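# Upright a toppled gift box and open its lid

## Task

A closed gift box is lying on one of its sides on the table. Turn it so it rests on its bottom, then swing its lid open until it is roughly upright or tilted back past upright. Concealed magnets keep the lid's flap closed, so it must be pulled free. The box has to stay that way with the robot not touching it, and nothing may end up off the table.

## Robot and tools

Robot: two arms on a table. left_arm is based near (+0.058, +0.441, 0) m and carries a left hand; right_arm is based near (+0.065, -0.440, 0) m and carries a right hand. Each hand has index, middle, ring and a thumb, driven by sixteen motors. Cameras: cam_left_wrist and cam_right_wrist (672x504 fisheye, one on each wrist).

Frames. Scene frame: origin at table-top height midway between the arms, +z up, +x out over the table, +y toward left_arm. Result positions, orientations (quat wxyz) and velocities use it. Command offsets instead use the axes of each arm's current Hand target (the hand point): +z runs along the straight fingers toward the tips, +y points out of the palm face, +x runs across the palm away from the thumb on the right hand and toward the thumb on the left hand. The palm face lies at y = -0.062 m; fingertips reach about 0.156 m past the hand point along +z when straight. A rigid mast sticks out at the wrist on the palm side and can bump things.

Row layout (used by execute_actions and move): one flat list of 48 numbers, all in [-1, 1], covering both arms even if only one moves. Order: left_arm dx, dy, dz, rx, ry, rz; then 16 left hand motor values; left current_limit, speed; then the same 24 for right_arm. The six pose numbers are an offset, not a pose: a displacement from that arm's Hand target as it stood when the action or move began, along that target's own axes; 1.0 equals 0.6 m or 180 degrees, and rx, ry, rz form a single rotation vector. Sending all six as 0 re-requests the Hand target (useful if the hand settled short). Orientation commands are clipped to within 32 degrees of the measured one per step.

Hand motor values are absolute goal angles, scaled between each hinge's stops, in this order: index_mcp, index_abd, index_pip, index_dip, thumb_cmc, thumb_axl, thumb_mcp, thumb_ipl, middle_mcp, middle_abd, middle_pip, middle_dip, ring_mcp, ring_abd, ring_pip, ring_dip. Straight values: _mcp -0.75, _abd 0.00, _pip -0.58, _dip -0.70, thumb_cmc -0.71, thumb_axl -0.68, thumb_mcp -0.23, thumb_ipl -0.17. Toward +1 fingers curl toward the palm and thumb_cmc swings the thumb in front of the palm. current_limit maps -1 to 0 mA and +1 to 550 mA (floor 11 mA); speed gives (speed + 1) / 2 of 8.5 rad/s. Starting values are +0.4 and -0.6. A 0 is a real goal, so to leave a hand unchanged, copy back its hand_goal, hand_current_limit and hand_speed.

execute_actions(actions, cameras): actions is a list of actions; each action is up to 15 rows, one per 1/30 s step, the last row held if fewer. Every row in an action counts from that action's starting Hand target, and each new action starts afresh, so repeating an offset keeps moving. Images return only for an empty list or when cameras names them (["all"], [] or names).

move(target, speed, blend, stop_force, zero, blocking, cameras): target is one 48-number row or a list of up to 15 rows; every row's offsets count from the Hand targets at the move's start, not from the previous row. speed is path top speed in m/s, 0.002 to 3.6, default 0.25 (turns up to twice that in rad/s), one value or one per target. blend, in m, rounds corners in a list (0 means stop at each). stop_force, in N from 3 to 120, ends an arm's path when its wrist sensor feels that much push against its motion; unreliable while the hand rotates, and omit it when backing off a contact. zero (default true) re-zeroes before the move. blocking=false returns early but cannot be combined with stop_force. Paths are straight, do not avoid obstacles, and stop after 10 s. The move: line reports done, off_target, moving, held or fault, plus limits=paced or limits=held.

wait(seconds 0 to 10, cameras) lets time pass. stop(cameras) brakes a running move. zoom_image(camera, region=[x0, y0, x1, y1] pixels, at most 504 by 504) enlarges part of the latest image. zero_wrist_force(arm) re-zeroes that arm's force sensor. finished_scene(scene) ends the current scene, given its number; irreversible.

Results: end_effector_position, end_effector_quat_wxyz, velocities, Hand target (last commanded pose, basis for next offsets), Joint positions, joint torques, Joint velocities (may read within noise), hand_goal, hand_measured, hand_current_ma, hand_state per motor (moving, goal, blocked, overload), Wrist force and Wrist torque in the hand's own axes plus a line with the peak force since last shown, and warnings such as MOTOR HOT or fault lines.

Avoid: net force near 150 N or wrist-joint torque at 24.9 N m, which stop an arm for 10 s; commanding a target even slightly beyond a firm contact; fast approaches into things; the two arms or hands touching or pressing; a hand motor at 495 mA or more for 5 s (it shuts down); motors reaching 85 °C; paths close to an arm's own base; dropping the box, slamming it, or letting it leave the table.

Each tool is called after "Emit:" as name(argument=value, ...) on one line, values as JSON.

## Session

Emit:
move(target=[0,0,-0.25,0,0,-0.39,-0.754,0,-0.576,-0.696,0.571,-0.678,-0.226,-0.168,-0.754,0,-0.576,-0.696,-0.754,0,-0.576,-0.696,0.4,-0.6,0,0,-0.25,0,0,0.39,-0.754,0,-0.576,-0.696,-0.714,-0.678,-0.226,-0.168,-0.754,0,-0.576,-0.696,-0.754,0,-0.576,-0.696,0.4,-0.6], speed=0.5, cameras=["all"])

Scene clock: 2.13 s.
left_arm: end_effector_position=(+0.4653, +0.5212, +0.3799) hand_goal=(-0.754, +0.000, -0.576, -0.696, +0.570, -0.678, -0.226, -0.168, -0.754, +0.000, -0.576, -0.696, -0.754, +0.000, -0.576, -0.696) hand_measured=(-0.754, +0.000, -0.576, -0.696, +0.568, -0.678, -0.224, -0.168, -0.754, +0.000, -0.576, -0.696, -0.754, +0.000, -0.576, -0.696) hand_current_ma=(+0, +0, +0, +0, -1, +0, +1, +0, +0, +0, +0, +0, +0, +0, +0, +0) hand_state=(goal, goal, goal, goal, goal, goal, goal, goal, goal, goal, goal, goal, goal, goal, goal, goal) hand_current_limit=0.40 hand_speed=-0.60 end_effector_quat_wxyz=(+0.000, -0.570, +0.821, +0.000) | right_arm: end_effector_position=(+0.4709, -0.5277, +0.3799) hand_goal=(-0.754, +0.000, -0.576, -0.696, -0.714, -0.678, -0.226, -0.168, -0.754, +0.000, -0.576, -0.696, -0.754, +0.000, -0.576, -0.696) hand_measured=(-0.754, +0.000, -0.576, -0.696, -0.714, -0.678, -0.224, -0.168, -0.754, +0.000, -0.576, -0.696, -0.754, +0.000, -0.576, -0.696) hand_current_ma=(+2, +0, -2, +0, -1, +2, +9, +1, +2, +0, -2, +0, +2, +0, -2, +0) hand_state=(goal, goal, goal, goal, goal, goal, goal, goal, goal, goal, goal, goal, goal, goal, goal, goal) hand_current_limit=0.40 hand_speed=-0.60 end_effector_quat_wxyz=(+0.000, +0.817, -0.577, +0.000)
Joint positions: left_arm=[3.567 -1.549 -1.536 -1.627 1.571 -2.37] | right_arm=[-0.426 -1.593 1.536 -1.514 -1.571 2.37]
Joint torques (N m): left_arm=[13.83 14.11 33.17 0.08 1.73 -1.57] | right_arm=[-12.72 -8.92 -28 -0.18 -1.99 2.14]
Motor temperatures (°C): left_arm=[32 31 31 39 33 35] | right_arm=[28 39 29 32 33 35]
Wrist force (N): left_arm=[0.7 0.4 -0.3] | right_arm=[0.3 -0.1 -0.6]
Wrist torque (N m): left_arm=[0.16 -0.05 0.03] | right_arm=[0.03 0.00 -0.04]
Wrist force, peak (N): left_arm=[0.7 0.4 -0.3] | right_arm=[0.3 -0.1 -1.1]
Hand target: left_arm +0.4653, +0.5212, +0.3800; +0.000, -0.571, +0.821, +0.000 | right_arm +0.4708, -0.5277, +0.3800; +0.000, +0.816, -0.577, +0.000
Off the commanded pose: left_arm 0.000 m, 0 deg | right_arm 0.000 m, 0 deg.
move: done
camera_calibration:
cam_left_wrist: T_world_to_cam=[[0.845568, 0.533358, -0.0233147, -0.697141], [0.398544, -0.601576, 0.692293, -0.177799], [0.355214, -0.594673, -0.72124, 0.545223], [0, 0, 0, 1]] pos_world=[0.46667, 0.589095, 0.500072]
cam_right_wrist: T_world_to_cam=[[-0.877715, 0.479108, -0.00849635, 0.699013], [0.312582, 0.585902, 0.747671, -0.171286], [0.363193, 0.653586, -0.664015, 0.549819], [0, 0, 0, 1]] pos_world=[0.467384, -0.5939, 0.499093]

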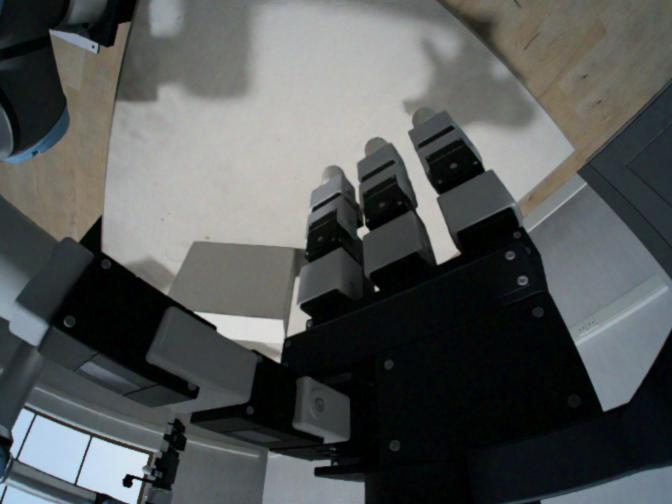

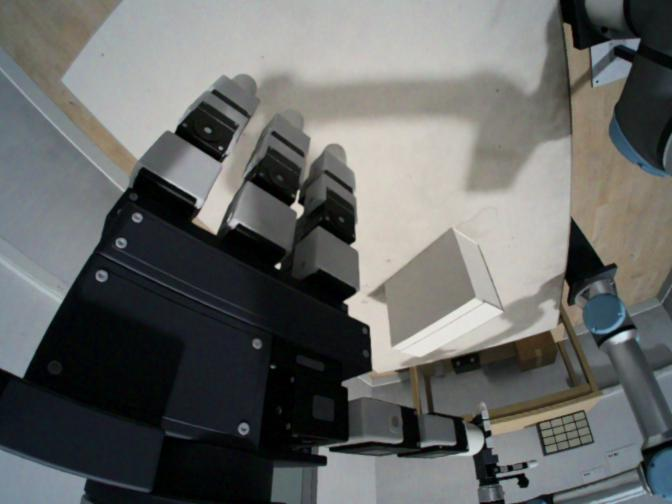

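Emit:
zoom_image(camera="cam_right_wrist", region=[360, 210, 520, 370])

Emit:
zoom_image(camera="cam_left_wrist", region=[150, 220, 320, 370])

Scaled by 3.150 from the camera's 672x504 image, which has a finer 960x720 frame.

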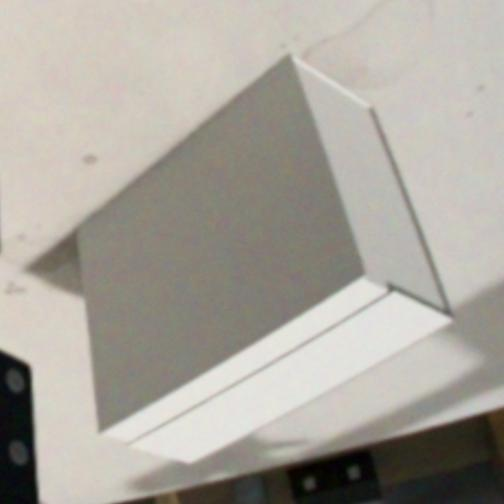

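Scaled by 2.965 from the camera's 672x504 image, which has a finer 960x720 frame.

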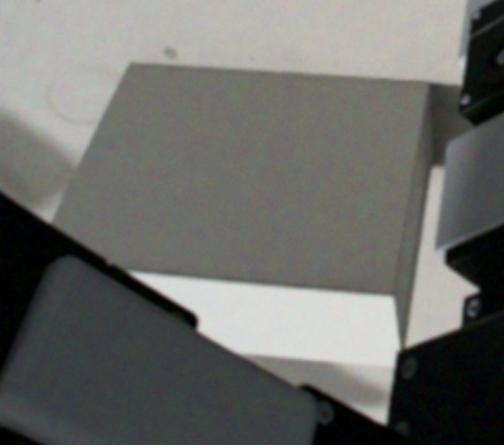

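Emit:
move(target=[[0.4925,-0.1316,0.1433,0,0,0.2228,-0.754,0,-0.576,-0.696,0.571,-0.678,-0.226,-0.168,-0.754,0,-0.576,-0.696,-0.754,0,-0.576,-0.696,0.4,-0.6,-0.406,-0.5257,0.133,-0.2299,-0.1927,0.4134,-0.754,0,-0.576,-0.696,-0.714,-0.678,-0.226,-0.168,-0.754,0,-0.576,-0.696,-0.754,0,-0.576,-0.696,0.4,-0.6]], speed=0.35, cameras=["all"])

Emit:
zoom_image(camera="cam_right_wrist", region=[200, 0, 600, 250])

Scene clock: 50.77 s.
left_arm: end_effector_position=(+0.4361, +0.2168, +0.2940) hand_goal=(-0.754, +0.000, -0.576, -0.696, +0.570, -0.678, -0.226, -0.168, -0.754, +0.000, -0.576, -0.696, -0.754, +0.000, -0.576, -0.696) hand_measured=(-0.754, +0.000, -0.576, -0.696, +0.568, -0.678, -0.224, -0.168, -0.754, +0.000, -0.576, -0.696, -0.754, +0.000, -0.576, -0.696) hand_current_ma=(+0, +0, +0, +0, +0, +0, +1, +0, +0, +0, +0, +0, +0, +0, +0, +0) hand_state=(goal, goal, goal, goal, goal, goal, goal, goal, goal, goal, goal, goal, goal, goal, goal, goal) hand_current_limit=0.40 hand_speed=-0.60 end_effector_quat_wxyz=(+0.000, -0.254, +0.967, +0.000) | right_arm: end_effector_position=(+0.6870, -0.1930, +0.3002) hand_goal=(-0.754, +0.000, -0.576, -0.696, -0.714, -0.678, -0.226, -0.168, -0.754, +0.000, -0.576, -0.696, -0.754, +0.000, -0.576, -0.696) hand_measured=(-0.758, +0.000, -0.576, -0.696, -0.720, -0.678, -0.224, -0.168, -0.758, +0.000, -0.576, -0.696, -0.758, +0.000, -0.576, -0.696) hand_current_ma=(-15, +0, -2, +0, -17, +2, +9, +1, -12, +0, -2, +0, -12, +0, -2, +0) hand_state=(goal, goal, goal, goal, goal, goal, goal, goal, goal, goal, goal, goal, goal, goal, goal, goal) hand_current_limit=0.40 hand_speed=-0.60 end_effector_quat_wxyz=(-0.108, -0.232, +0.876, +0.408)
Joint positions: left_arm=[2.832 -1.62 -1.684 -1.409 1.571 -2.406] | right_arm=[-0.131 -0.976 1.163 -1.132 -0.918 3.84]
Joint torques (N m): left_arm=[-13.66 15.92 32.59 4.09 1.63 -1.71] | right_arm=[11.7 -34.77 -14.98 -3.18 3.05 1.99]
Wrist force (N): left_arm=[0.4 0.2 -0.4] | right_arm=[0.9 0.1 0.2]
Wrist torque (N m): left_arm=[0.14 0.01 0.04] | right_arm=[0.13 -0.11 0.13]
Wrist force, peak (N): left_arm=[0.5 0.7 -0.4] | right_arm=[1.1 0.5 0.4]
Hand target: left_arm +0.4361, +0.2167, +0.2940; +0.000, -0.254, +0.967, +0.000 | right_arm +0.6871, -0.1929, +0.3002; -0.108, -0.231, +0.876, +0.408
Off the commanded pose: left_arm 0.000 m, 0 deg | right_arm 0.000 m, 0 deg.
move: done
camera_calibration:
cam_left_wrist: T_world_to_cam=[[0.990415, -0.13612, -0.0234361, -0.430211], [-0.0821614, -0.71699, 0.692225, -0.0551996], [-0.111029, -0.683664, -0.721301, 0.535203], [0, 0, 0, 1]] pos_world=[0.480976, 0.267761, 0.414171]
cam_right_wrist: T_world_to_cam=[[0.431727, 0.746686, 0.506035, -0.274762], [0.827977, -0.550634, 0.1061, -0.756213], [0.357864, 0.373179, -0.855962, 0.20684], [0, 0, 0, 1]] pos_world=[0.670728, -0.288424, 0.396321]

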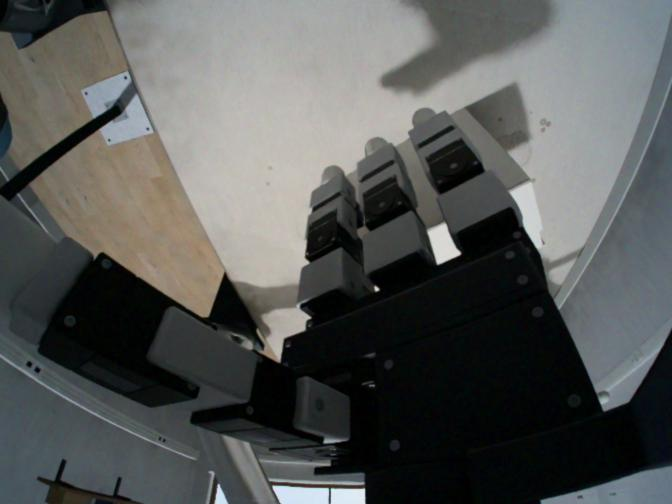

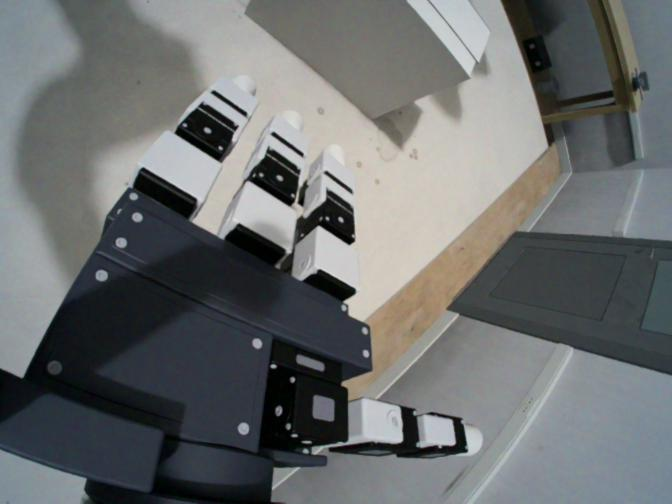

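Scaled by 1.260 from the camera's 672x504 image, which has a finer 960x720 frame.

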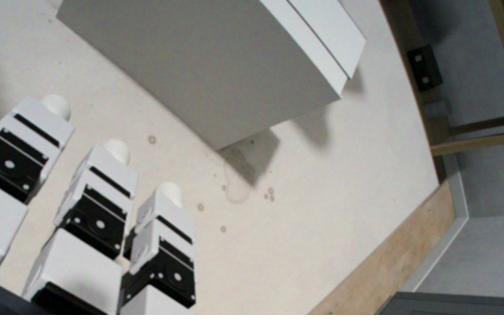

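Emit:
move(target=[[0,-0.08,0,0,0,0,-0.754,0,-0.576,-0.696,0.571,-0.678,-0.226,-0.168,-0.754,0,-0.576,-0.696,-0.754,0,-0.576,-0.696,0.6,-0.6,0.023,0.0455,0.1787,0,0,0,-0.754,0,-0.576,-0.696,-0.714,-0.678,-0.226,-0.168,-0.754,0,-0.576,-0.696,-0.754,0,-0.576,-0.696,0.6,-0.6],[0,-0.2,-0.03,0,0,0,-0.754,0,-0.576,-0.696,0.571,-0.678,-0.226,-0.168,-0.754,0,-0.576,-0.696,-0.754,0,-0.576,-0.696,0.6,-0.6,0.023,0.0455,0.1787,0,0,0,-0.754,0,-0.576,-0.696,-0.714,-0.678,-0.226,-0.168,-0.754,0,-0.576,-0.696,-0.754,0,-0.576,-0.696,0.6,-0.6]], speed=[0.15,0.04], cameras=["all"])

Scene clock: 81.63 s.
left_arm: end_effector_position=(+0.4951, +0.1123, +0.3120) hand_goal=(-0.754, +0.000, -0.576, -0.696, +0.570, -0.678, -0.226, -0.168, -0.754, +0.000, -0.576, -0.696, -0.754, +0.000, -0.576, -0.696) hand_measured=(-0.746, +0.000, -0.572, -0.696, +0.568, -0.678, -0.224, -0.168, -0.746, +0.000, -0.574, -0.696, -0.748, +0.000, -0.574, -0.696) hand_current_ma=(+5, +0, +1, +0, +0, +0, +1, +0, +4, +0, +1, +0, +2, +0, +0, +0) hand_state=(goal, goal, goal, goal, goal, goal, goal, goal, goal, goal, goal, goal, goal, goal, goal, goal) hand_current_limit=0.60 hand_speed=-0.60 end_effector_quat_wxyz=(+0.000, -0.254, +0.967, +0.000) | right_arm: end_effector_position=(+0.6259, -0.1131, +0.2521) hand_goal=(-0.754, +0.000, -0.576, -0.696, -0.714, -0.678, -0.226, -0.168, -0.754, +0.000, -0.576, -0.696, -0.754, +0.000, -0.576, -0.696) hand_measured=(-0.758, +0.000, -0.576, -0.696, -0.720, -0.678, -0.224, -0.168, -0.758, +0.000, -0.576, -0.696, -0.758, +0.000, -0.576, -0.696) hand_current_ma=(-17, +0, -2, +0, -17, +2, +9, +1, -13, +0, -2, +0, -13, +0, -2, +0) hand_state=(goal, goal, goal, goal, goal, goal, goal, goal, goal, goal, goal, goal, goal, goal, goal, goal) hand_current_limit=0.60 hand_speed=-0.60 end_effector_quat_wxyz=(-0.108, -0.231, +0.876, +0.408)
Joint positions: left_arm=[2.699 -1.878 -1.33 -1.504 1.571 -2.538] | right_arm=[-0.021 -1.071 1.46 -1.408 -0.856 3.958]
Joint torques (N m): left_arm=[-13.74 26.74 33.08 0.18 1.35 -1.74] | right_arm=[11.27 -59.27 -14.99 -3.67 3.31 1.83]
Wrist force (N): left_arm=[0.5 1.2 -1.3] | right_arm=[1.0 0.0 0.2]
Wrist torque (N m): left_arm=[0.17 0.01 0.03] | right_arm=[0.11 -0.13 0.11]
Wrist force, peak (N): left_arm=[0.4 2.2 -2.0] | right_arm=[1.3 0.1 1.0]
Hand target: left_arm +0.4952, +0.1123, +0.3120; +0.000, -0.254, +0.967, +0.000 | right_arm +0.6259, -0.1131, +0.2521; -0.108, -0.231, +0.876, +0.408
Off the commanded pose: left_arm 0.000 m, 0 deg | right_arm 0.000 m, 0 deg.
move: done
camera_calibration:
cam_left_wrist: T_world_to_cam=[[0.990395, -0.13627, -0.0234299, -0.502305], [-0.0822649, -0.716922, 0.692283, -0.137586], [-0.111135, -0.683706, -0.721246, 0.483319], [0, 0, 0, 1]] pos_world=[0.539875, 0.163361, 0.432071]
cam_right_wrist: T_world_to_cam=[[0.432096, 0.746491, 0.506008, -0.284034], [0.827779, -0.550961, 0.105941, -0.656362], [0.357875, 0.373086, -0.855998, 0.157666], [0, 0, 0, 1]] pos_world=[0.609628, -0.208423, 0.348221]

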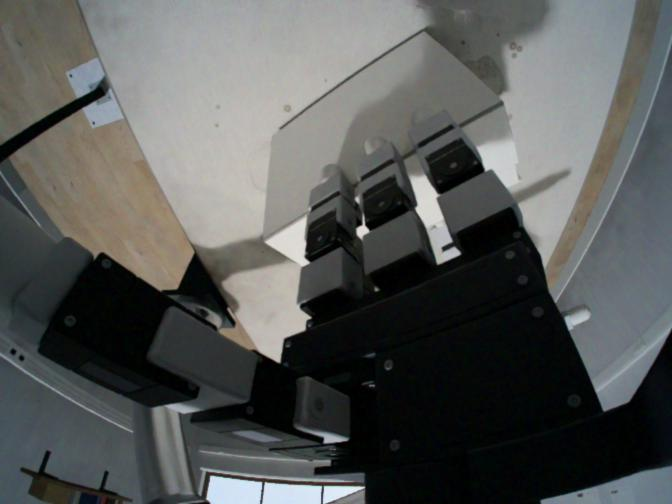

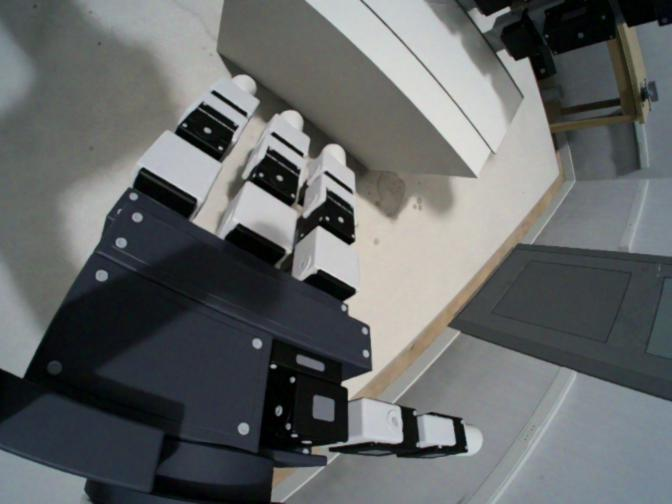

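Emit:
move(target=[0,-0.11,-0.008,0,0,0,-0.754,0,-0.576,-0.696,0.571,-0.678,-0.226,-0.168,-0.754,0,-0.576,-0.696,-0.754,0,-0.576,-0.696,0.6,-0.6,0,0,0,0,0,0,-0.754,0,-0.576,-0.696,-0.714,-0.678,-0.226,-0.168,-0.754,0,-0.576,-0.696,-0.754,0,-0.576,-0.696,0.6,-0.6], speed=0.04, cameras=["all"])

Scene clock: 89.47 s.
left_arm: end_effector_position=(+0.5276, +0.0549, +0.3168) hand_goal=(-0.754, +0.000, -0.576, -0.696, +0.570, -0.678, -0.226, -0.168, -0.754, +0.000, -0.576, -0.696, -0.754, +0.000, -0.576, -0.696) hand_measured=(-0.744, +0.000, -0.570, -0.694, +0.568, -0.678, -0.224, -0.168, -0.744, +0.000, -0.572, -0.696, -0.748, +0.000, -0.572, -0.696) hand_current_ma=(+7, +0, +2, +1, +0, +0, +1, +0, +6, +0, +1, +0, +3, +0, +1, +0) hand_state=(goal, goal, goal, goal, goal, goal, goal, goal, goal, goal, goal, goal, goal, goal, goal, goal) hand_current_limit=0.60 hand_speed=-0.60 end_effector_quat_wxyz=(+0.000, -0.254, +0.967, +0.000) | right_arm: end_effector_position=(+0.6259, -0.1131, +0.2521) hand_goal=(-0.754, +0.000, -0.576, -0.696, -0.714, -0.678, -0.226, -0.168, -0.754, +0.000, -0.576, -0.696, -0.754, +0.000, -0.576, -0.696) hand_measured=(-0.776, +0.000, -0.586, -0.698, -0.720, -0.678, -0.224, -0.168, -0.774, +0.000, -0.586, -0.700, -0.770, +0.000, -0.584, -0.700) hand_current_ma=(-93, +0, -32, -8, -17, +2, +9, +1, -76, +0, -31, -11, -66, +0, -29, -10) hand_state=(blocked, goal, goal, goal, goal, goal, goal, goal, goal, goal, goal, goal, goal, goal, goal, goal) hand_current_limit=0.60 hand_speed=-0.60 end_effector_quat_wxyz=(-0.108, -0.231, +0.876, +0.408)
Joint positions: left_arm=[2.644 -2.035 -1.096 -1.581 1.571 -2.594] | right_arm=[-0.021 -1.071 1.46 -1.408 -0.856 3.958]
Joint torques (N m): left_arm=[-13.27 33.47 33.58 0.56 1.17 -1.64] | right_arm=[8.98 -57.95 -14.52 -0.87 3.35 1.53]
Wrist force (N): left_arm=[0.0 2.0 -0.3] | right_arm=[1.3 -2.4 -0.4]
Wrist torque (N m): left_arm=[-0.02 0.00 -0.01] | right_arm=[0.40 -0.15 0.09]
Wrist force, peak (N): left_arm=[0.8 1.5 -1.9] | right_arm=[1.1 -2.6 -0.3]
Hand target: left_arm +0.5277, +0.0548, +0.3168; +0.000, -0.254, +0.967, +0.000 | right_arm +0.6259, -0.1131, +0.2521; -0.108, -0.231, +0.876, +0.408
Off the commanded pose: left_arm 0.000 m, 0 deg | right_arm 0.000 m, 0 deg.
move: done
camera_calibration:
cam_left_wrist: T_world_to_cam=[[0.990395, -0.13627, -0.0234299, -0.542213], [-0.0822649, -0.716922, 0.692283, -0.179527], [-0.111135, -0.683706, -0.721246, 0.451152], [0, 0, 0, 1]] pos_world=[0.572375, 0.105861, 0.436971]
cam_right_wrist: T_world_to_cam=[[0.432039, 0.746502, 0.506041, -0.284009], [0.827771, -0.550955, 0.106038, -0.656389], [0.357963, 0.373073, -0.855967, 0.157599], [0, 0, 0, 1]] pos_world=[0.609628, -0.208423, 0.348221]

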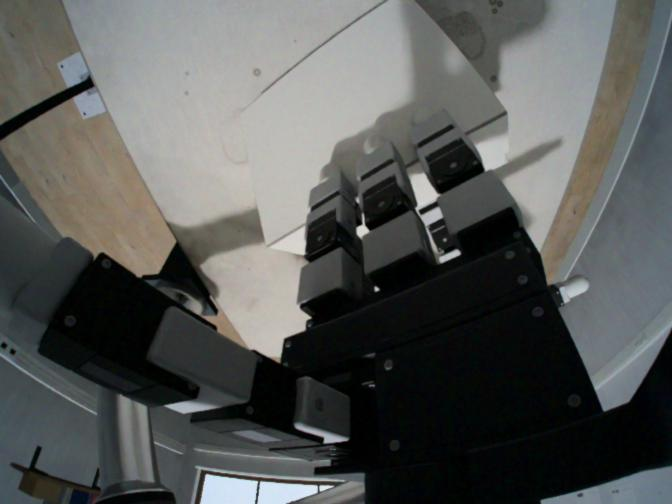

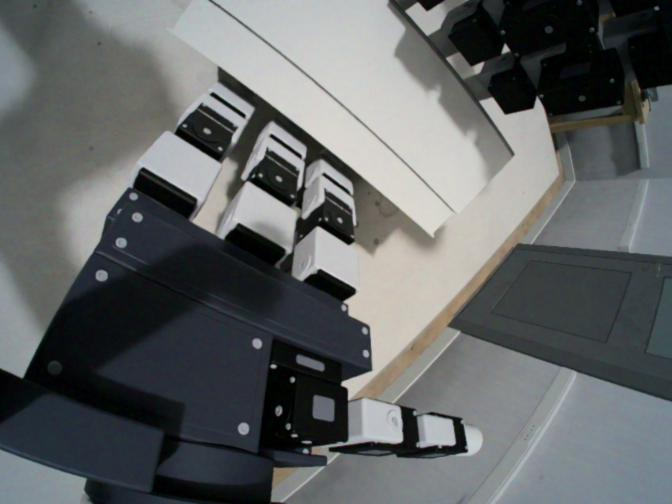

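Emit:
move(target=[[0,0.12,-0.08,0,0,0,-0.754,0,-0.576,-0.696,0.571,-0.678,-0.226,-0.168,-0.754,0,-0.576,-0.696,-0.754,0,-0.576,-0.696,0.6,-0.6,0,-0.0431,-0.0073,0,0,0,-0.754,0,-0.576,-0.696,-0.714,-0.678,-0.226,-0.168,-0.754,0,-0.576,-0.696,-0.754,0,-0.576,-0.696,0.6,-0.6],[0,0.12,-0.08,0,0,0,-0.754,0,-0.576,-0.696,0.571,-0.678,-0.226,-0.168,-0.754,0,-0.576,-0.696,-0.754,0,-0.576,-0.696,0.6,-0.6,0,-0.0865,-0.0058,0,0,0,-0.754,0,-0.576,-0.696,-0.714,-0.678,-0.226,-0.168,-0.754,0,-0.576,-0.696,-0.754,0,-0.576,-0.696,0.6,-0.6],[0,0.12,-0.08,0,0,0,-0.754,0,-0.576,-0.696,0.571,-0.678,-0.226,-0.168,-0.754,0,-0.576,-0.696,-0.754,0,-0.576,-0.696,0.6,-0.6,0,-0.1472,-0.0081,0,0,0,-0.754,0,-0.576,-0.696,-0.714,-0.678,-0.226,-0.168,-0.754,0,-0.576,-0.696,-0.754,0,-0.576,-0.696,0.6,-0.6],[0,0.12,-0.08,0,0,0,-0.754,0,-0.576,-0.696,0.571,-0.678,-0.226,-0.168,-0.754,0,-0.576,-0.696,-0.754,0,-0.576,-0.696,0.6,-0.6,0,-0.2,-0.0008,0,0,0,-0.754,0,-0.576,-0.696,-0.714,-0.678,-0.226,-0.168,-0.754,0,-0.576,-0.696,-0.754,0,-0.576,-0.696,0.6,-0.6],[0,0.12,-0.08,0,0,0,-0.754,0,-0.576,-0.696,0.571,-0.678,-0.226,-0.168,-0.754,0,-0.576,-0.696,-0.754,0,-0.576,-0.696,0.6,-0.6,0,-0.2441,-0.015,0,0,0,-0.754,0,-0.576,-0.696,-0.714,-0.678,-0.226,-0.168,-0.754,0,-0.576,-0.696,-0.754,0,-0.576,-0.696,0.6,-0.6]], speed=0.06, blend=[0.01,0.01,0.01,0.01,0], cameras=["all"])

Scene clock: 119.37 s.
left_arm: end_effector_position=(+0.4922, +0.1175, +0.3648) hand_goal=(-0.754, +0.000, -0.576, -0.696, +0.570, -0.678, -0.226, -0.168, -0.754, +0.000, -0.576, -0.696, -0.754, +0.000, -0.576, -0.696) hand_measured=(-0.750, +0.000, -0.574, -0.694, +0.568, -0.678, -0.224, -0.168, -0.750, +0.000, -0.572, -0.696, -0.750, +0.000, -0.572, -0.696) hand_current_ma=(+2, +0, +1, +1, +0, +0, +1, +0, +2, +0, +1, +0, +2, +0, +1, +0) hand_state=(goal, goal, goal, goal, goal, goal, goal, goal, goal, goal, goal, goal, goal, goal, goal, goal) hand_current_limit=0.60 hand_speed=-0.60 end_effector_quat_wxyz=(+0.000, -0.254, +0.967, +0.000) | right_arm: end_effector_position=(+0.6758, -0.2008, +0.1459) hand_goal=(-0.754, +0.000, -0.576, -0.696, -0.714, -0.678, -0.226, -0.168, -0.754, +0.000, -0.576, -0.696, -0.754, +0.000, -0.576, -0.696) hand_measured=(-0.772, +0.000, -0.582, -0.698, -0.720, -0.678, -0.224, -0.168, -0.772, +0.000, -0.584, -0.698, -0.770, +0.000, -0.582, -0.700) hand_current_ma=(-73, +0, -22, -7, -17, +2, +9, +1, -67, +0, -25, -9, -60, -1, -22, -10) hand_state=(goal, goal, goal, goal, goal, goal, goal, goal, goal, goal, goal, goal, goal, goal, goal, goal) hand_current_limit=0.60 hand_speed=-0.60 end_effector_quat_wxyz=(-0.108, -0.231, +0.876, +0.408)
Joint positions: left_arm=[2.705 -1.864 -1.214 -1.635 1.571 -2.533] | right_arm=[-0.145 -0.869 1.402 -1.47 -0.925 3.827]
Joint torques (N m): left_arm=[13.4 39.67 18.87 -0.06 -1.01 2.02] | right_arm=[-13.55 -38.61 -25.02 1.37 -0.75 -0.95]
Wrist force (N): left_arm=[0.3 0.6 -0.5] | right_arm=[1.0 -0.5 1.4]
Wrist torque (N m): left_arm=[0.20 -0.01 -0.08] | right_arm=[0.12 -0.20 0.21]
Wrist force, peak (N): left_arm=[0.1 2.4 0.0] | right_arm=[1.5 -2.7 -0.1]
Hand target: left_arm +0.4922, +0.1175, +0.3648; +0.000, -0.254, +0.967, +0.000 | right_arm +0.6759, -0.2010, +0.1458; -0.108, -0.231, +0.876, +0.408
Off the commanded pose: left_arm 0.000 m, 0 deg | right_arm 0.000 m, 0 deg.
move: done
camera_calibration:
cam_left_wrist: T_world_to_cam=[[0.990395, -0.136268, -0.0234476, -0.49749], [-0.082267, -0.71702, 0.692181, -0.170722], [-0.111134, -0.683603, -0.721343, 0.524667], [0, 0, 0, 1]] pos_world=[0.536975, 0.168461, 0.484971]
cam_right_wrist: T_world_to_cam=[[0.432081, 0.746475, 0.506045, -0.186277], [0.827749, -0.550992, 0.106013, -0.734715], [0.357963, 0.373073, -0.855967, 0.0816242], [0, 0, 0, 1]] pos_world=[0.659428, -0.296223, 0.242021]

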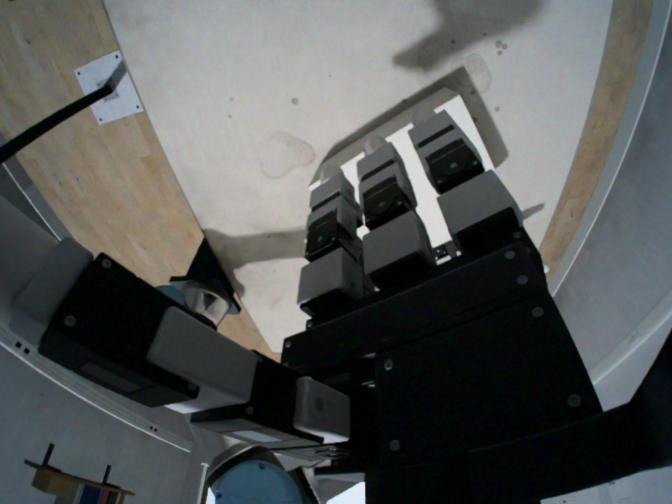

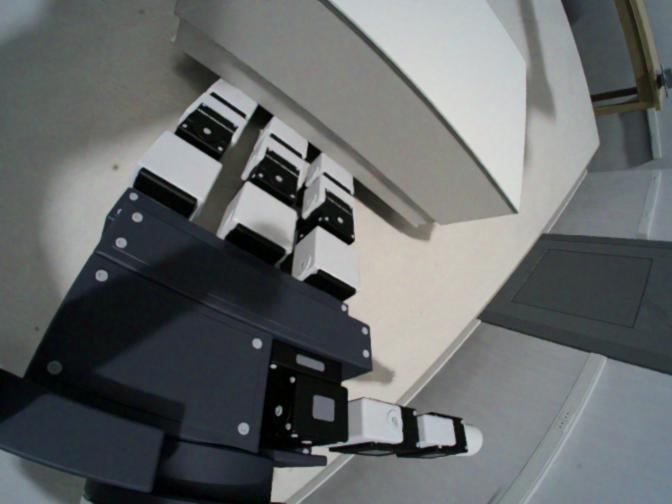

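Emit:
move(target=[[0,-0.217,0,0,0,0,-0.754,0,-0.576,-0.696,0.571,-0.678,-0.226,-0.168,-0.754,0,-0.576,-0.696,-0.754,0,-0.576,-0.696,0.6,-0.6,0,0,0,0,0,0,-0.754,0,-0.576,-0.696,-0.714,-0.678,-0.226,-0.168,-0.754,0,-0.576,-0.696,-0.754,0,-0.576,-0.696,0.6,-0.6],[0,-0.217,0.15,0,0,0,-0.754,0,-0.576,-0.696,0.571,-0.678,-0.226,-0.168,-0.754,0,-0.576,-0.696,-0.754,0,-0.576,-0.696,0.6,-0.6,0,0,0,0,0,0,-0.754,0,-0.576,-0.696,-0.714,-0.678,-0.226,-0.168,-0.754,0,-0.576,-0.696,-0.754,0,-0.576,-0.696,0.6,-0.6]], speed=0.12, cameras=[])

Emit:
move(target=[0,0,0.12,0,0,0,-0.754,0,-0.576,-0.696,0.571,-0.678,-0.226,-0.168,-0.754,0,-0.576,-0.696,-0.754,0,-0.576,-0.696,0.6,-0.6,0,0,0,0,0,0,-0.754,0,-0.576,-0.696,-0.714,-0.678,-0.226,-0.168,-0.754,0,-0.576,-0.696,-0.754,0,-0.576,-0.696,0.6,-0.6], speed=0.02, stop_force=8, cameras=["all"])

Scene clock: 136.40 s.
left_arm: end_effector_position=(+0.5562, +0.0041, +0.2750) hand_goal=(-0.754, +0.000, -0.576, -0.696, +0.570, -0.678, -0.226, -0.168, -0.754, +0.000, -0.576, -0.696, -0.754, +0.000, -0.576, -0.696) hand_measured=(-0.750, +0.000, -0.574, -0.694, +0.568, -0.678, -0.224, -0.168, -0.750, +0.000, -0.574, -0.696, -0.750, +0.000, -0.574, -0.696) hand_current_ma=(+1, +0, +1, +1, +0, +0, +1, +0, +2, +0, +1, +0, +1, +0, +1, +0) hand_state=(goal, goal, goal, goal, goal, goal, goal, goal, goal, goal, goal, goal, goal, goal, goal, goal) hand_current_limit=0.60 hand_speed=-0.60 end_effector_quat_wxyz=(+0.000, -0.254, +0.967, +0.000) | right_arm: end_effector_position=(+0.6759, -0.2010, +0.1458) hand_goal=(-0.754, +0.000, -0.576, -0.696, -0.714, -0.678, -0.226, -0.168, -0.754, +0.000, -0.576, -0.696, -0.754, +0.000, -0.576, -0.696) hand_measured=(-0.772, +0.000, -0.582, -0.698, -0.720, -0.678, -0.224, -0.168, -0.772, +0.000, -0.584, -0.698, -0.770, +0.000, -0.582, -0.700) hand_current_ma=(-73, +0, -22, -7, -17, +2, +9, +1, -67, +0, -25, -9, -60, -1, -22, -10) hand_state=(goal, goal, goal, goal, goal, goal, goal, goal, goal, goal, goal, goal, goal, goal, goal, goal) hand_current_limit=0.60 hand_speed=-0.60 end_effector_quat_wxyz=(-0.108, -0.231, +0.876, +0.408)
Joint positions: left_arm=[2.603 -2.189 -0.963 -1.56 1.571 -2.635] | right_arm=[-0.145 -0.868 1.402 -1.47 -0.925 3.826]
Joint torques (N m): left_arm=[7.2 51.78 18.51 4.19 -1.43 1.64] | right_arm=[-12.51 -37.07 -25.46 1.29 -0.86 -0.9]
Wrist force (N): left_arm=[0.1 0.3 -0.5] | right_arm=[1.0 -0.6 1.4]
Wrist torque (N m): left_arm=[0.12 0.02 0.03] | right_arm=[0.12 -0.21 0.21]
Wrist force, peak (N): left_arm=[0.2 0.8 -1.5] | right_arm=[1.5 -0.9 1.5]
Hand target: left_arm +0.5563, +0.0041, +0.2748; +0.000, -0.254, +0.967, +0.000 | right_arm +0.6759, -0.2010, +0.1458; -0.108, -0.231, +0.876, +0.408
Off the commanded pose: left_arm 0.000 m, 0 deg | right_arm 0.000 m, 0 deg.
move: done
No camera images: "cameras" was empty.

Scene clock: 139.77 s.
left_arm: end_effector_position=(+0.5563, +0.0041, +0.2332) hand_goal=(-0.754, +0.000, -0.576, -0.696, +0.570, -0.678, -0.226, -0.168, -0.754, +0.000, -0.576, -0.696, -0.754, +0.000, -0.576, -0.696) hand_measured=(-0.752, +0.000, -0.574, -0.694, +0.568, -0.678, -0.224, -0.168, -0.752, +0.000, -0.574, -0.696, -0.752, +0.000, -0.574, -0.696) hand_current_ma=(+0, +0, +0, +0, +0, +0, +1, +0, +1, +0, +0, +0, +0, +0, +0, +0) hand_state=(goal, goal, goal, goal, goal, goal, goal, goal, goal, goal, goal, goal, goal, goal, goal, goal) hand_current_limit=0.60 hand_speed=-0.60 end_effector_quat_wxyz=(+0.000, -0.254, +0.967, +0.000) | right_arm: end_effector_position=(+0.6759, -0.2010, +0.1457) hand_goal=(-0.754, +0.000, -0.576, -0.696, -0.714, -0.678, -0.226, -0.168, -0.754, +0.000, -0.576, -0.696, -0.754, +0.000, -0.576, -0.696) hand_measured=(-0.776, +0.000, -0.584, -0.700, -0.720, -0.678, -0.224, -0.168, -0.774, +0.000, -0.586, -0.700, -0.774, +0.000, -0.586, -0.700) hand_current_ma=(-87, +0, -31, -11, -17, +2, +9, +1, -82, +0, -34, -14, -81, -1, -37, -14) hand_state=(blocked, goal, goal, goal, goal, goal, goal, goal, blocked, goal, goal, goal, blocked, goal, goal, goal) hand_current_limit=0.60 hand_speed=-0.60 end_effector_quat_wxyz=(-0.108, -0.231, +0.876, +0.408)
Joint positions: left_arm=[2.603 -2.196 -1.058 -1.458 1.571 -2.635] | right_arm=[-0.145 -0.868 1.402 -1.47 -0.925 3.826]
Joint torques (N m): left_arm=[12.08 44.26 30.17 -0.55 -0.83 1.18] | right_arm=[-13.12 -56.01 -25.63 0.4 2.01 -0.8]
Wrist force (N): left_arm=[-0.1 0.3 -5.3] | right_arm=[0.8 -1.1 3.2]
Wrist torque (N m): left_arm=[0.51 -0.05 0.01] | right_arm=[0.04 -0.24 0.21]
Wrist force, peak (N): left_arm=[0.6 0.1 -17.4] | right_arm=[0.5 -2.9 7.6]
Hand target: left_arm +0.5563, +0.0041, +0.2332; +0.000, -0.254, +0.967, +0.000 (not the last commanded pose) | right_arm +0.6759, -0.2010, +0.1458; -0.108, -0.231, +0.876, +0.408
Off the commanded pose: left_arm 0.030 m, 0 deg | right_arm 0.000 m, 0 deg.
move: contact (left_arm)
camera_calibration:
cam_left_wrist: T_world_to_cam=[[0.990403, -0.136197, -0.0235168, -0.5795], [-0.0821687, -0.717033, 0.692179, -0.155656], [-0.111135, -0.683604, -0.721342, 0.35927], [0, 0, 0, 1]] pos_world=[0.601075, 0.0550612, 0.35327]
cam_right_wrist: T_world_to_cam=[[0.432113, 0.74651, 0.505965, -0.186061], [0.827783, -0.550957, 0.105934, -0.73488], [0.357846, 0.373054, -0.856024, 0.0815773], [0, 0, 0, 1]] pos_world=[0.659528, -0.296423, 0.241821]

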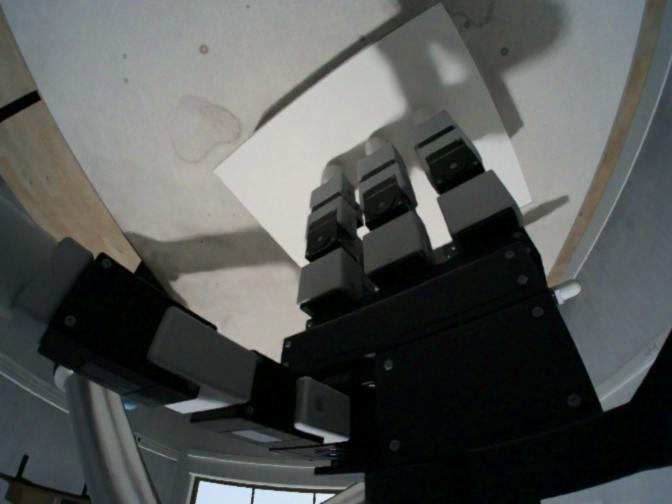

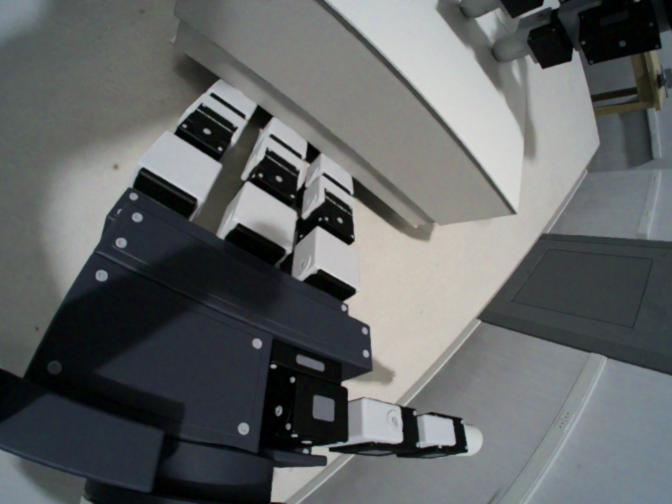

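Emit:
move(target=[0,0,0,0,0,0,-0.754,0,-0.576,-0.696,0.571,-0.678,-0.226,-0.168,-0.754,0,-0.576,-0.696,-0.754,0,-0.576,-0.696,0.6,-0.6,0,-0.08,-0.086,0,0,0,-0.754,0,-0.576,-0.696,-0.714,-0.678,-0.226,-0.168,-0.754,0,-0.576,-0.696,-0.754,0,-0.576,-0.696,0.6,-0.6], speed=0.04, cameras=["all"])

Emit:
zoom_image(camera="cam_right_wrist", region=[180, 0, 600, 250])

Scene clock: 148.07 s.
left_arm: end_effector_position=(+0.5563, +0.0041, +0.2332) hand_goal=(-0.754, +0.000, -0.576, -0.696, +0.570, -0.678, -0.226, -0.168, -0.754, +0.000, -0.576, -0.696, -0.754, +0.000, -0.576, -0.696) hand_measured=(-0.754, +0.000, -0.576, -0.696, +0.568, -0.678, -0.224, -0.168, -0.754, +0.000, -0.576, -0.696, -0.754, +0.000, -0.576, -0.696) hand_current_ma=(+0, +0, +0, +0, +0, +0, +1, +0, +0, +0, +0, +0, +0, +0, +0, +0) hand_state=(goal, goal, goal, goal, goal, goal, goal, goal, goal, goal, goal, goal, goal, goal, goal, goal) hand_current_limit=0.60 hand_speed=-0.60 end_effector_quat_wxyz=(+0.000, -0.254, +0.967, +0.000) | right_arm: end_effector_position=(+0.7105, -0.2621, +0.1422) hand_goal=(-0.754, +0.000, -0.576, -0.696, -0.714, -0.678, -0.226, -0.168, -0.754, +0.000, -0.576, -0.696, -0.754, +0.000, -0.576, -0.696) hand_measured=(-0.758, +0.000, -0.576, -0.696, -0.720, -0.678, -0.224, -0.168, -0.760, +0.000, -0.578, -0.698, -0.760, +0.000, -0.578, -0.698) hand_current_ma=(-16, +0, -2, -3, -17, +2, +9, +1, -18, +0, -3, -3, -20, -1, -4, -4) hand_state=(goal, goal, goal, goal, goal, goal, goal, goal, goal, goal, goal, goal, goal, goal, goal, goal) hand_current_limit=0.60 hand_speed=-0.60 end_effector_quat_wxyz=(-0.108, -0.231, +0.876, +0.408)
Joint positions: left_arm=[2.603 -2.196 -1.058 -1.458 1.571 -2.635] | right_arm=[-0.22 -0.787 1.253 -1.36 -0.971 3.753]
Joint torques (N m): left_arm=[10.28 44.65 21.53 3.91 -0.78 1.24] | right_arm=[-13.21 -39.42 -24.2 1.24 -1.33 -0.88]
Wrist force (N): left_arm=[0.1 0.7 -0.2] | right_arm=[0.7 1.1 0.2]
Wrist torque (N m): left_arm=[0.14 0.05 0.02] | right_arm=[0.04 -0.13 0.28]
Wrist force, peak (N): left_arm=[-0.1 0.2 -6.1] | right_arm=[0.8 -1.4 3.5]
Hand target: left_arm +0.5563, +0.0041, +0.2332; +0.000, -0.254, +0.967, +0.000 | right_arm +0.7106, -0.2622, +0.1422; -0.108, -0.231, +0.876, +0.408
Off the commanded pose: left_arm 0.000 m, 0 deg | right_arm 0.000 m, 0 deg.
move: done
camera_calibration:
cam_left_wrist: T_world_to_cam=[[0.990403, -0.136197, -0.0235168, -0.579497], [-0.0821687, -0.717033, 0.692179, -0.155725], [-0.111135, -0.683604, -0.721342, 0.359342], [0, 0, 0, 1]] pos_world=[0.601075, 0.0550612, 0.35337]
cam_right_wrist: T_world_to_cam=[[0.432039, 0.746502, 0.506041, -0.153717], [0.827771, -0.550955, 0.106038, -0.796857], [0.357963, 0.373073, -0.855967, 0.0888322], [0, 0, 0, 1]] pos_world=[0.694228, -0.357423, 0.238321]

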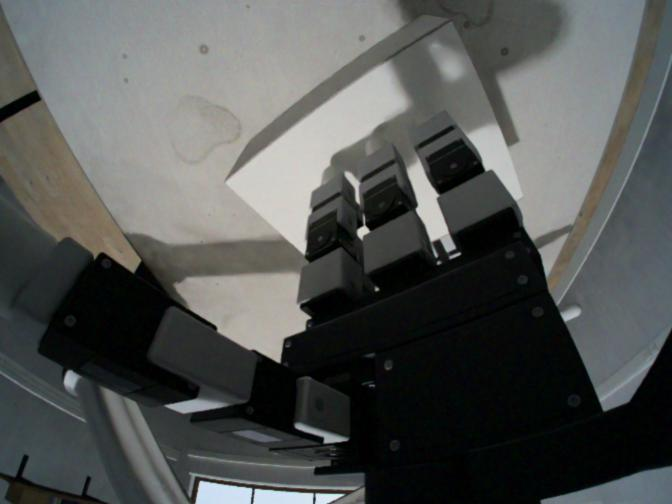

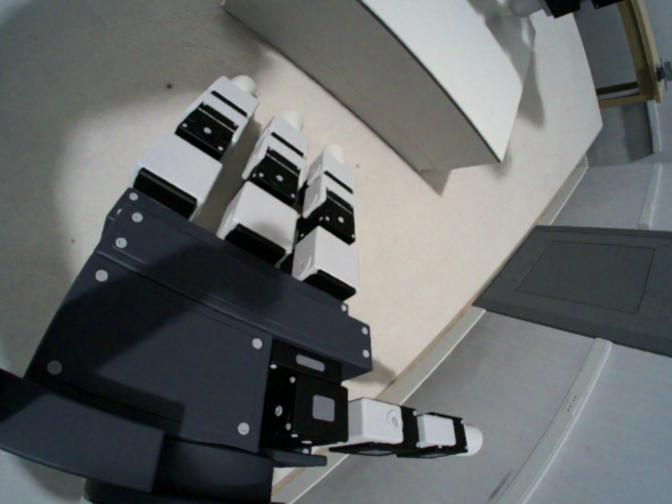

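Scaled by 1.200 from the camera's 672x504 image, which has a finer 960x720 frame.

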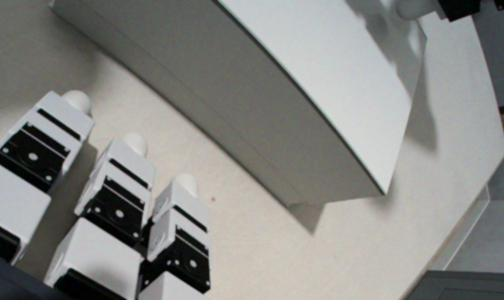

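Emit:
zoom_image(camera="cam_right_wrist", region=[400, 100, 520, 190])

Emit:
zoom_image(camera="cam_left_wrist", region=[210, 0, 540, 260])

Scaled by 4.200 from the camera's 672x504 image, which has a finer 960x720 frame.

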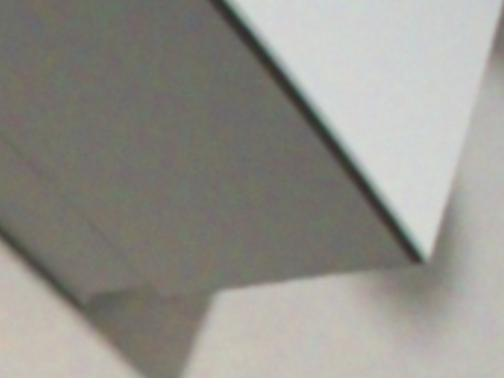

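Scaled by 1.527 from the camera's 672x504 image, which has a finer 960x720 frame.

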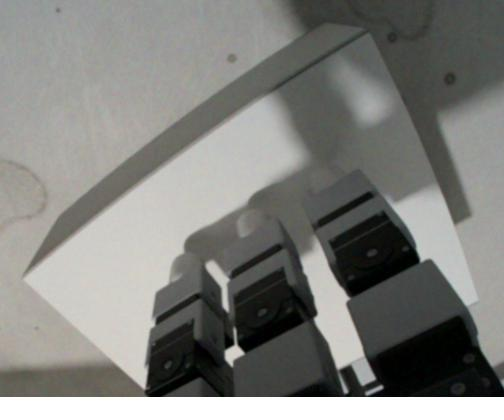

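Emit:
move(target=[[0,0,-0.083,0,0,0,-0.754,0,-0.576,-0.696,0.571,-0.678,-0.226,-0.168,-0.754,0,-0.576,-0.696,-0.754,0,-0.576,-0.696,0.6,-0.6,-0.0245,0.1432,-0.083,0.2777,-0.0043,0.0092,-0.754,0,-0.576,-0.696,-0.714,-0.678,-0.226,-0.168,-0.754,0,-0.576,-0.696,-0.754,0,-0.576,-0.696,0.6,-0.6],[0.018,0.136,-0.083,0,0,0,-0.754,0,-0.576,-0.696,0.571,-0.678,-0.226,-0.168,-0.754,0,-0.576,-0.696,-0.754,0,-0.576,-0.696,0.6,-0.6,-0.0245,0.1432,-0.083,0.2777,-0.0043,0.0092,-0.754,0,-0.286,-0.262,0.571,-0.678,-0.226,-0.168,-0.754,0,-0.286,-0.262,-0.754,0,-0.286,-0.262,0.5,-0.6],[0.018,0.136,0.0853,0,0,0,-0.754,0,-0.576,-0.696,0.571,-0.678,-0.226,-0.168,-0.754,0,-0.576,-0.696,-0.754,0,-0.576,-0.696,0.6,-0.6,-0.0408,0.037,0.1352,0.2777,-0.0043,0.0092,-0.754,0,-0.286,-0.262,0.571,-0.678,-0.226,-0.168,-0.754,0,-0.286,-0.262,-0.754,0,-0.286,-0.262,0.5,-0.6]], speed=0.2, cameras=["all"])

Emit:
zoom_image(camera="cam_right_wrist", region=[200, 0, 600, 250])

Scene clock: 204.07 s.
left_arm: end_effector_position=(+0.5068, +0.0699, +0.1821) hand_goal=(-0.754, +0.000, -0.576, -0.696, +0.570, -0.678, -0.226, -0.168, -0.754, +0.000, -0.576, -0.696, -0.754, +0.000, -0.576, -0.696) hand_measured=(-0.754, +0.000, -0.576, -0.696, +0.568, -0.678, -0.224, -0.168, -0.754, +0.000, -0.576, -0.696, -0.754, +0.000, -0.576, -0.696) hand_current_ma=(+0, +0, +0, +0, +0, +0, +1, +0, +0, +0, +0, +0, +0, +0, +0, +0) hand_state=(goal, goal, goal, goal, goal, goal, goal, goal, goal, goal, goal, goal, goal, goal, goal, goal) hand_current_limit=0.60 hand_speed=-0.60 end_effector_quat_wxyz=(+0.000, -0.254, +0.967, +0.000) | right_arm: end_effector_position=(+0.6942, -0.1838, +0.1072) hand_goal=(-0.754, +0.000, -0.286, -0.262, +0.570, -0.678, -0.226, -0.168, -0.754, +0.000, -0.286, -0.262, -0.754, +0.000, -0.286, -0.262) hand_measured=(-0.756, +0.000, -0.290, -0.266, +0.568, -0.678, -0.224, -0.168, -0.756, +0.000, -0.290, -0.266, -0.756, +0.000, -0.290, -0.266) hand_current_ma=(-4, +0, -13, -10, -8, +2, +10, +1, -3, +0, -11, -10, -3, -1, -13, -10) hand_state=(goal, goal, goal, goal, goal, goal, goal, goal, goal, goal, goal, goal, goal, goal, goal, goal) hand_current_limit=0.50 hand_speed=-0.60 end_effector_quat_wxyz=(+0.000, -0.240, +0.971, +0.000)
Joint positions: left_arm=[2.649 -2.027 -1.458 -1.227 1.571 -2.589] | right_arm=[0.063 -1.039 1.55 -2.083 -1.571 4.285]
Joint torques (N m): left_arm=[6.76 32.36 16.66 4.01 -0.21 1.65] | right_arm=[12.38 -31.45 -14.74 -4.82 2.41 1.85]
Wrist force (N): left_arm=[0.2 0.7 -0.1] | right_arm=[0.4 -0.4 0.0]
Wrist torque (N m): left_arm=[0.15 0.03 -0.08] | right_arm=[0.03 -0.10 -0.05]
Wrist force, peak (N): left_arm=[0.1 1.6 -0.1] | right_arm=[1.1 1.4 0.0]
Hand target: left_arm +0.5067, +0.0699, +0.1820; +0.000, -0.254, +0.967, +0.000 | right_arm +0.6942, -0.1837, +0.1070; +0.000, -0.240, +0.971, +0.000
Off the commanded pose: left_arm 0.000 m, 0 deg | right_arm 0.000 m, 0 deg.
move: done
camera_calibration:
cam_left_wrist: T_world_to_cam=[[0.990403, -0.136196, -0.0235183, -0.522712], [-0.0821665, -0.717033, 0.692179, -0.0772428], [-0.111135, -0.683604, -0.721342, 0.361961], [0, 0, 0, 1]] pos_world=[0.551575, 0.120861, 0.30227]
cam_right_wrist: T_world_to_cam=[[0.347113, 0.937785, -0.00852234, -0.0381097], [0.624468, -0.224343, 0.748138, -0.604133], [0.69968, -0.26501, -0.663489, -0.339657], [0, 0, 0, 1]] pos_world=[0.628141, -0.189807, 0.226292]

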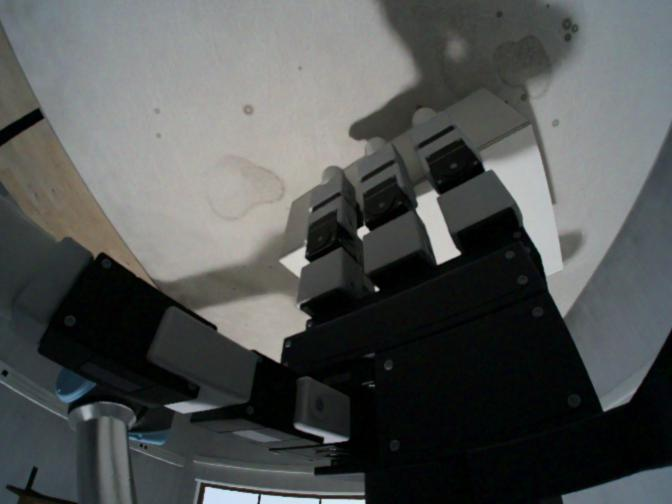

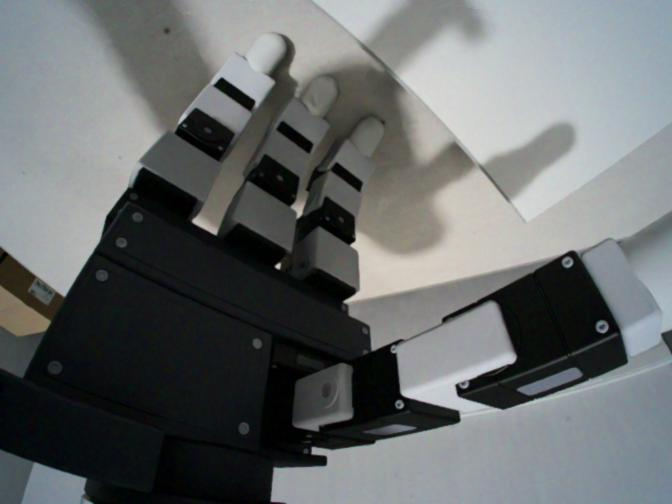

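Scaled by 1.260 from the camera's 672x504 image, which has a finer 960x720 frame.

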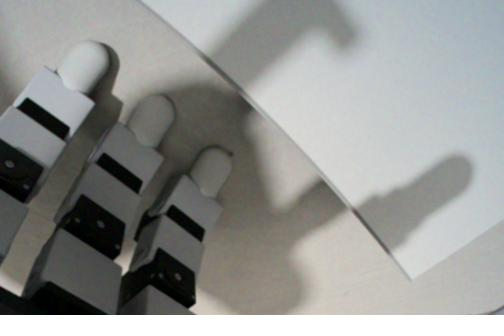

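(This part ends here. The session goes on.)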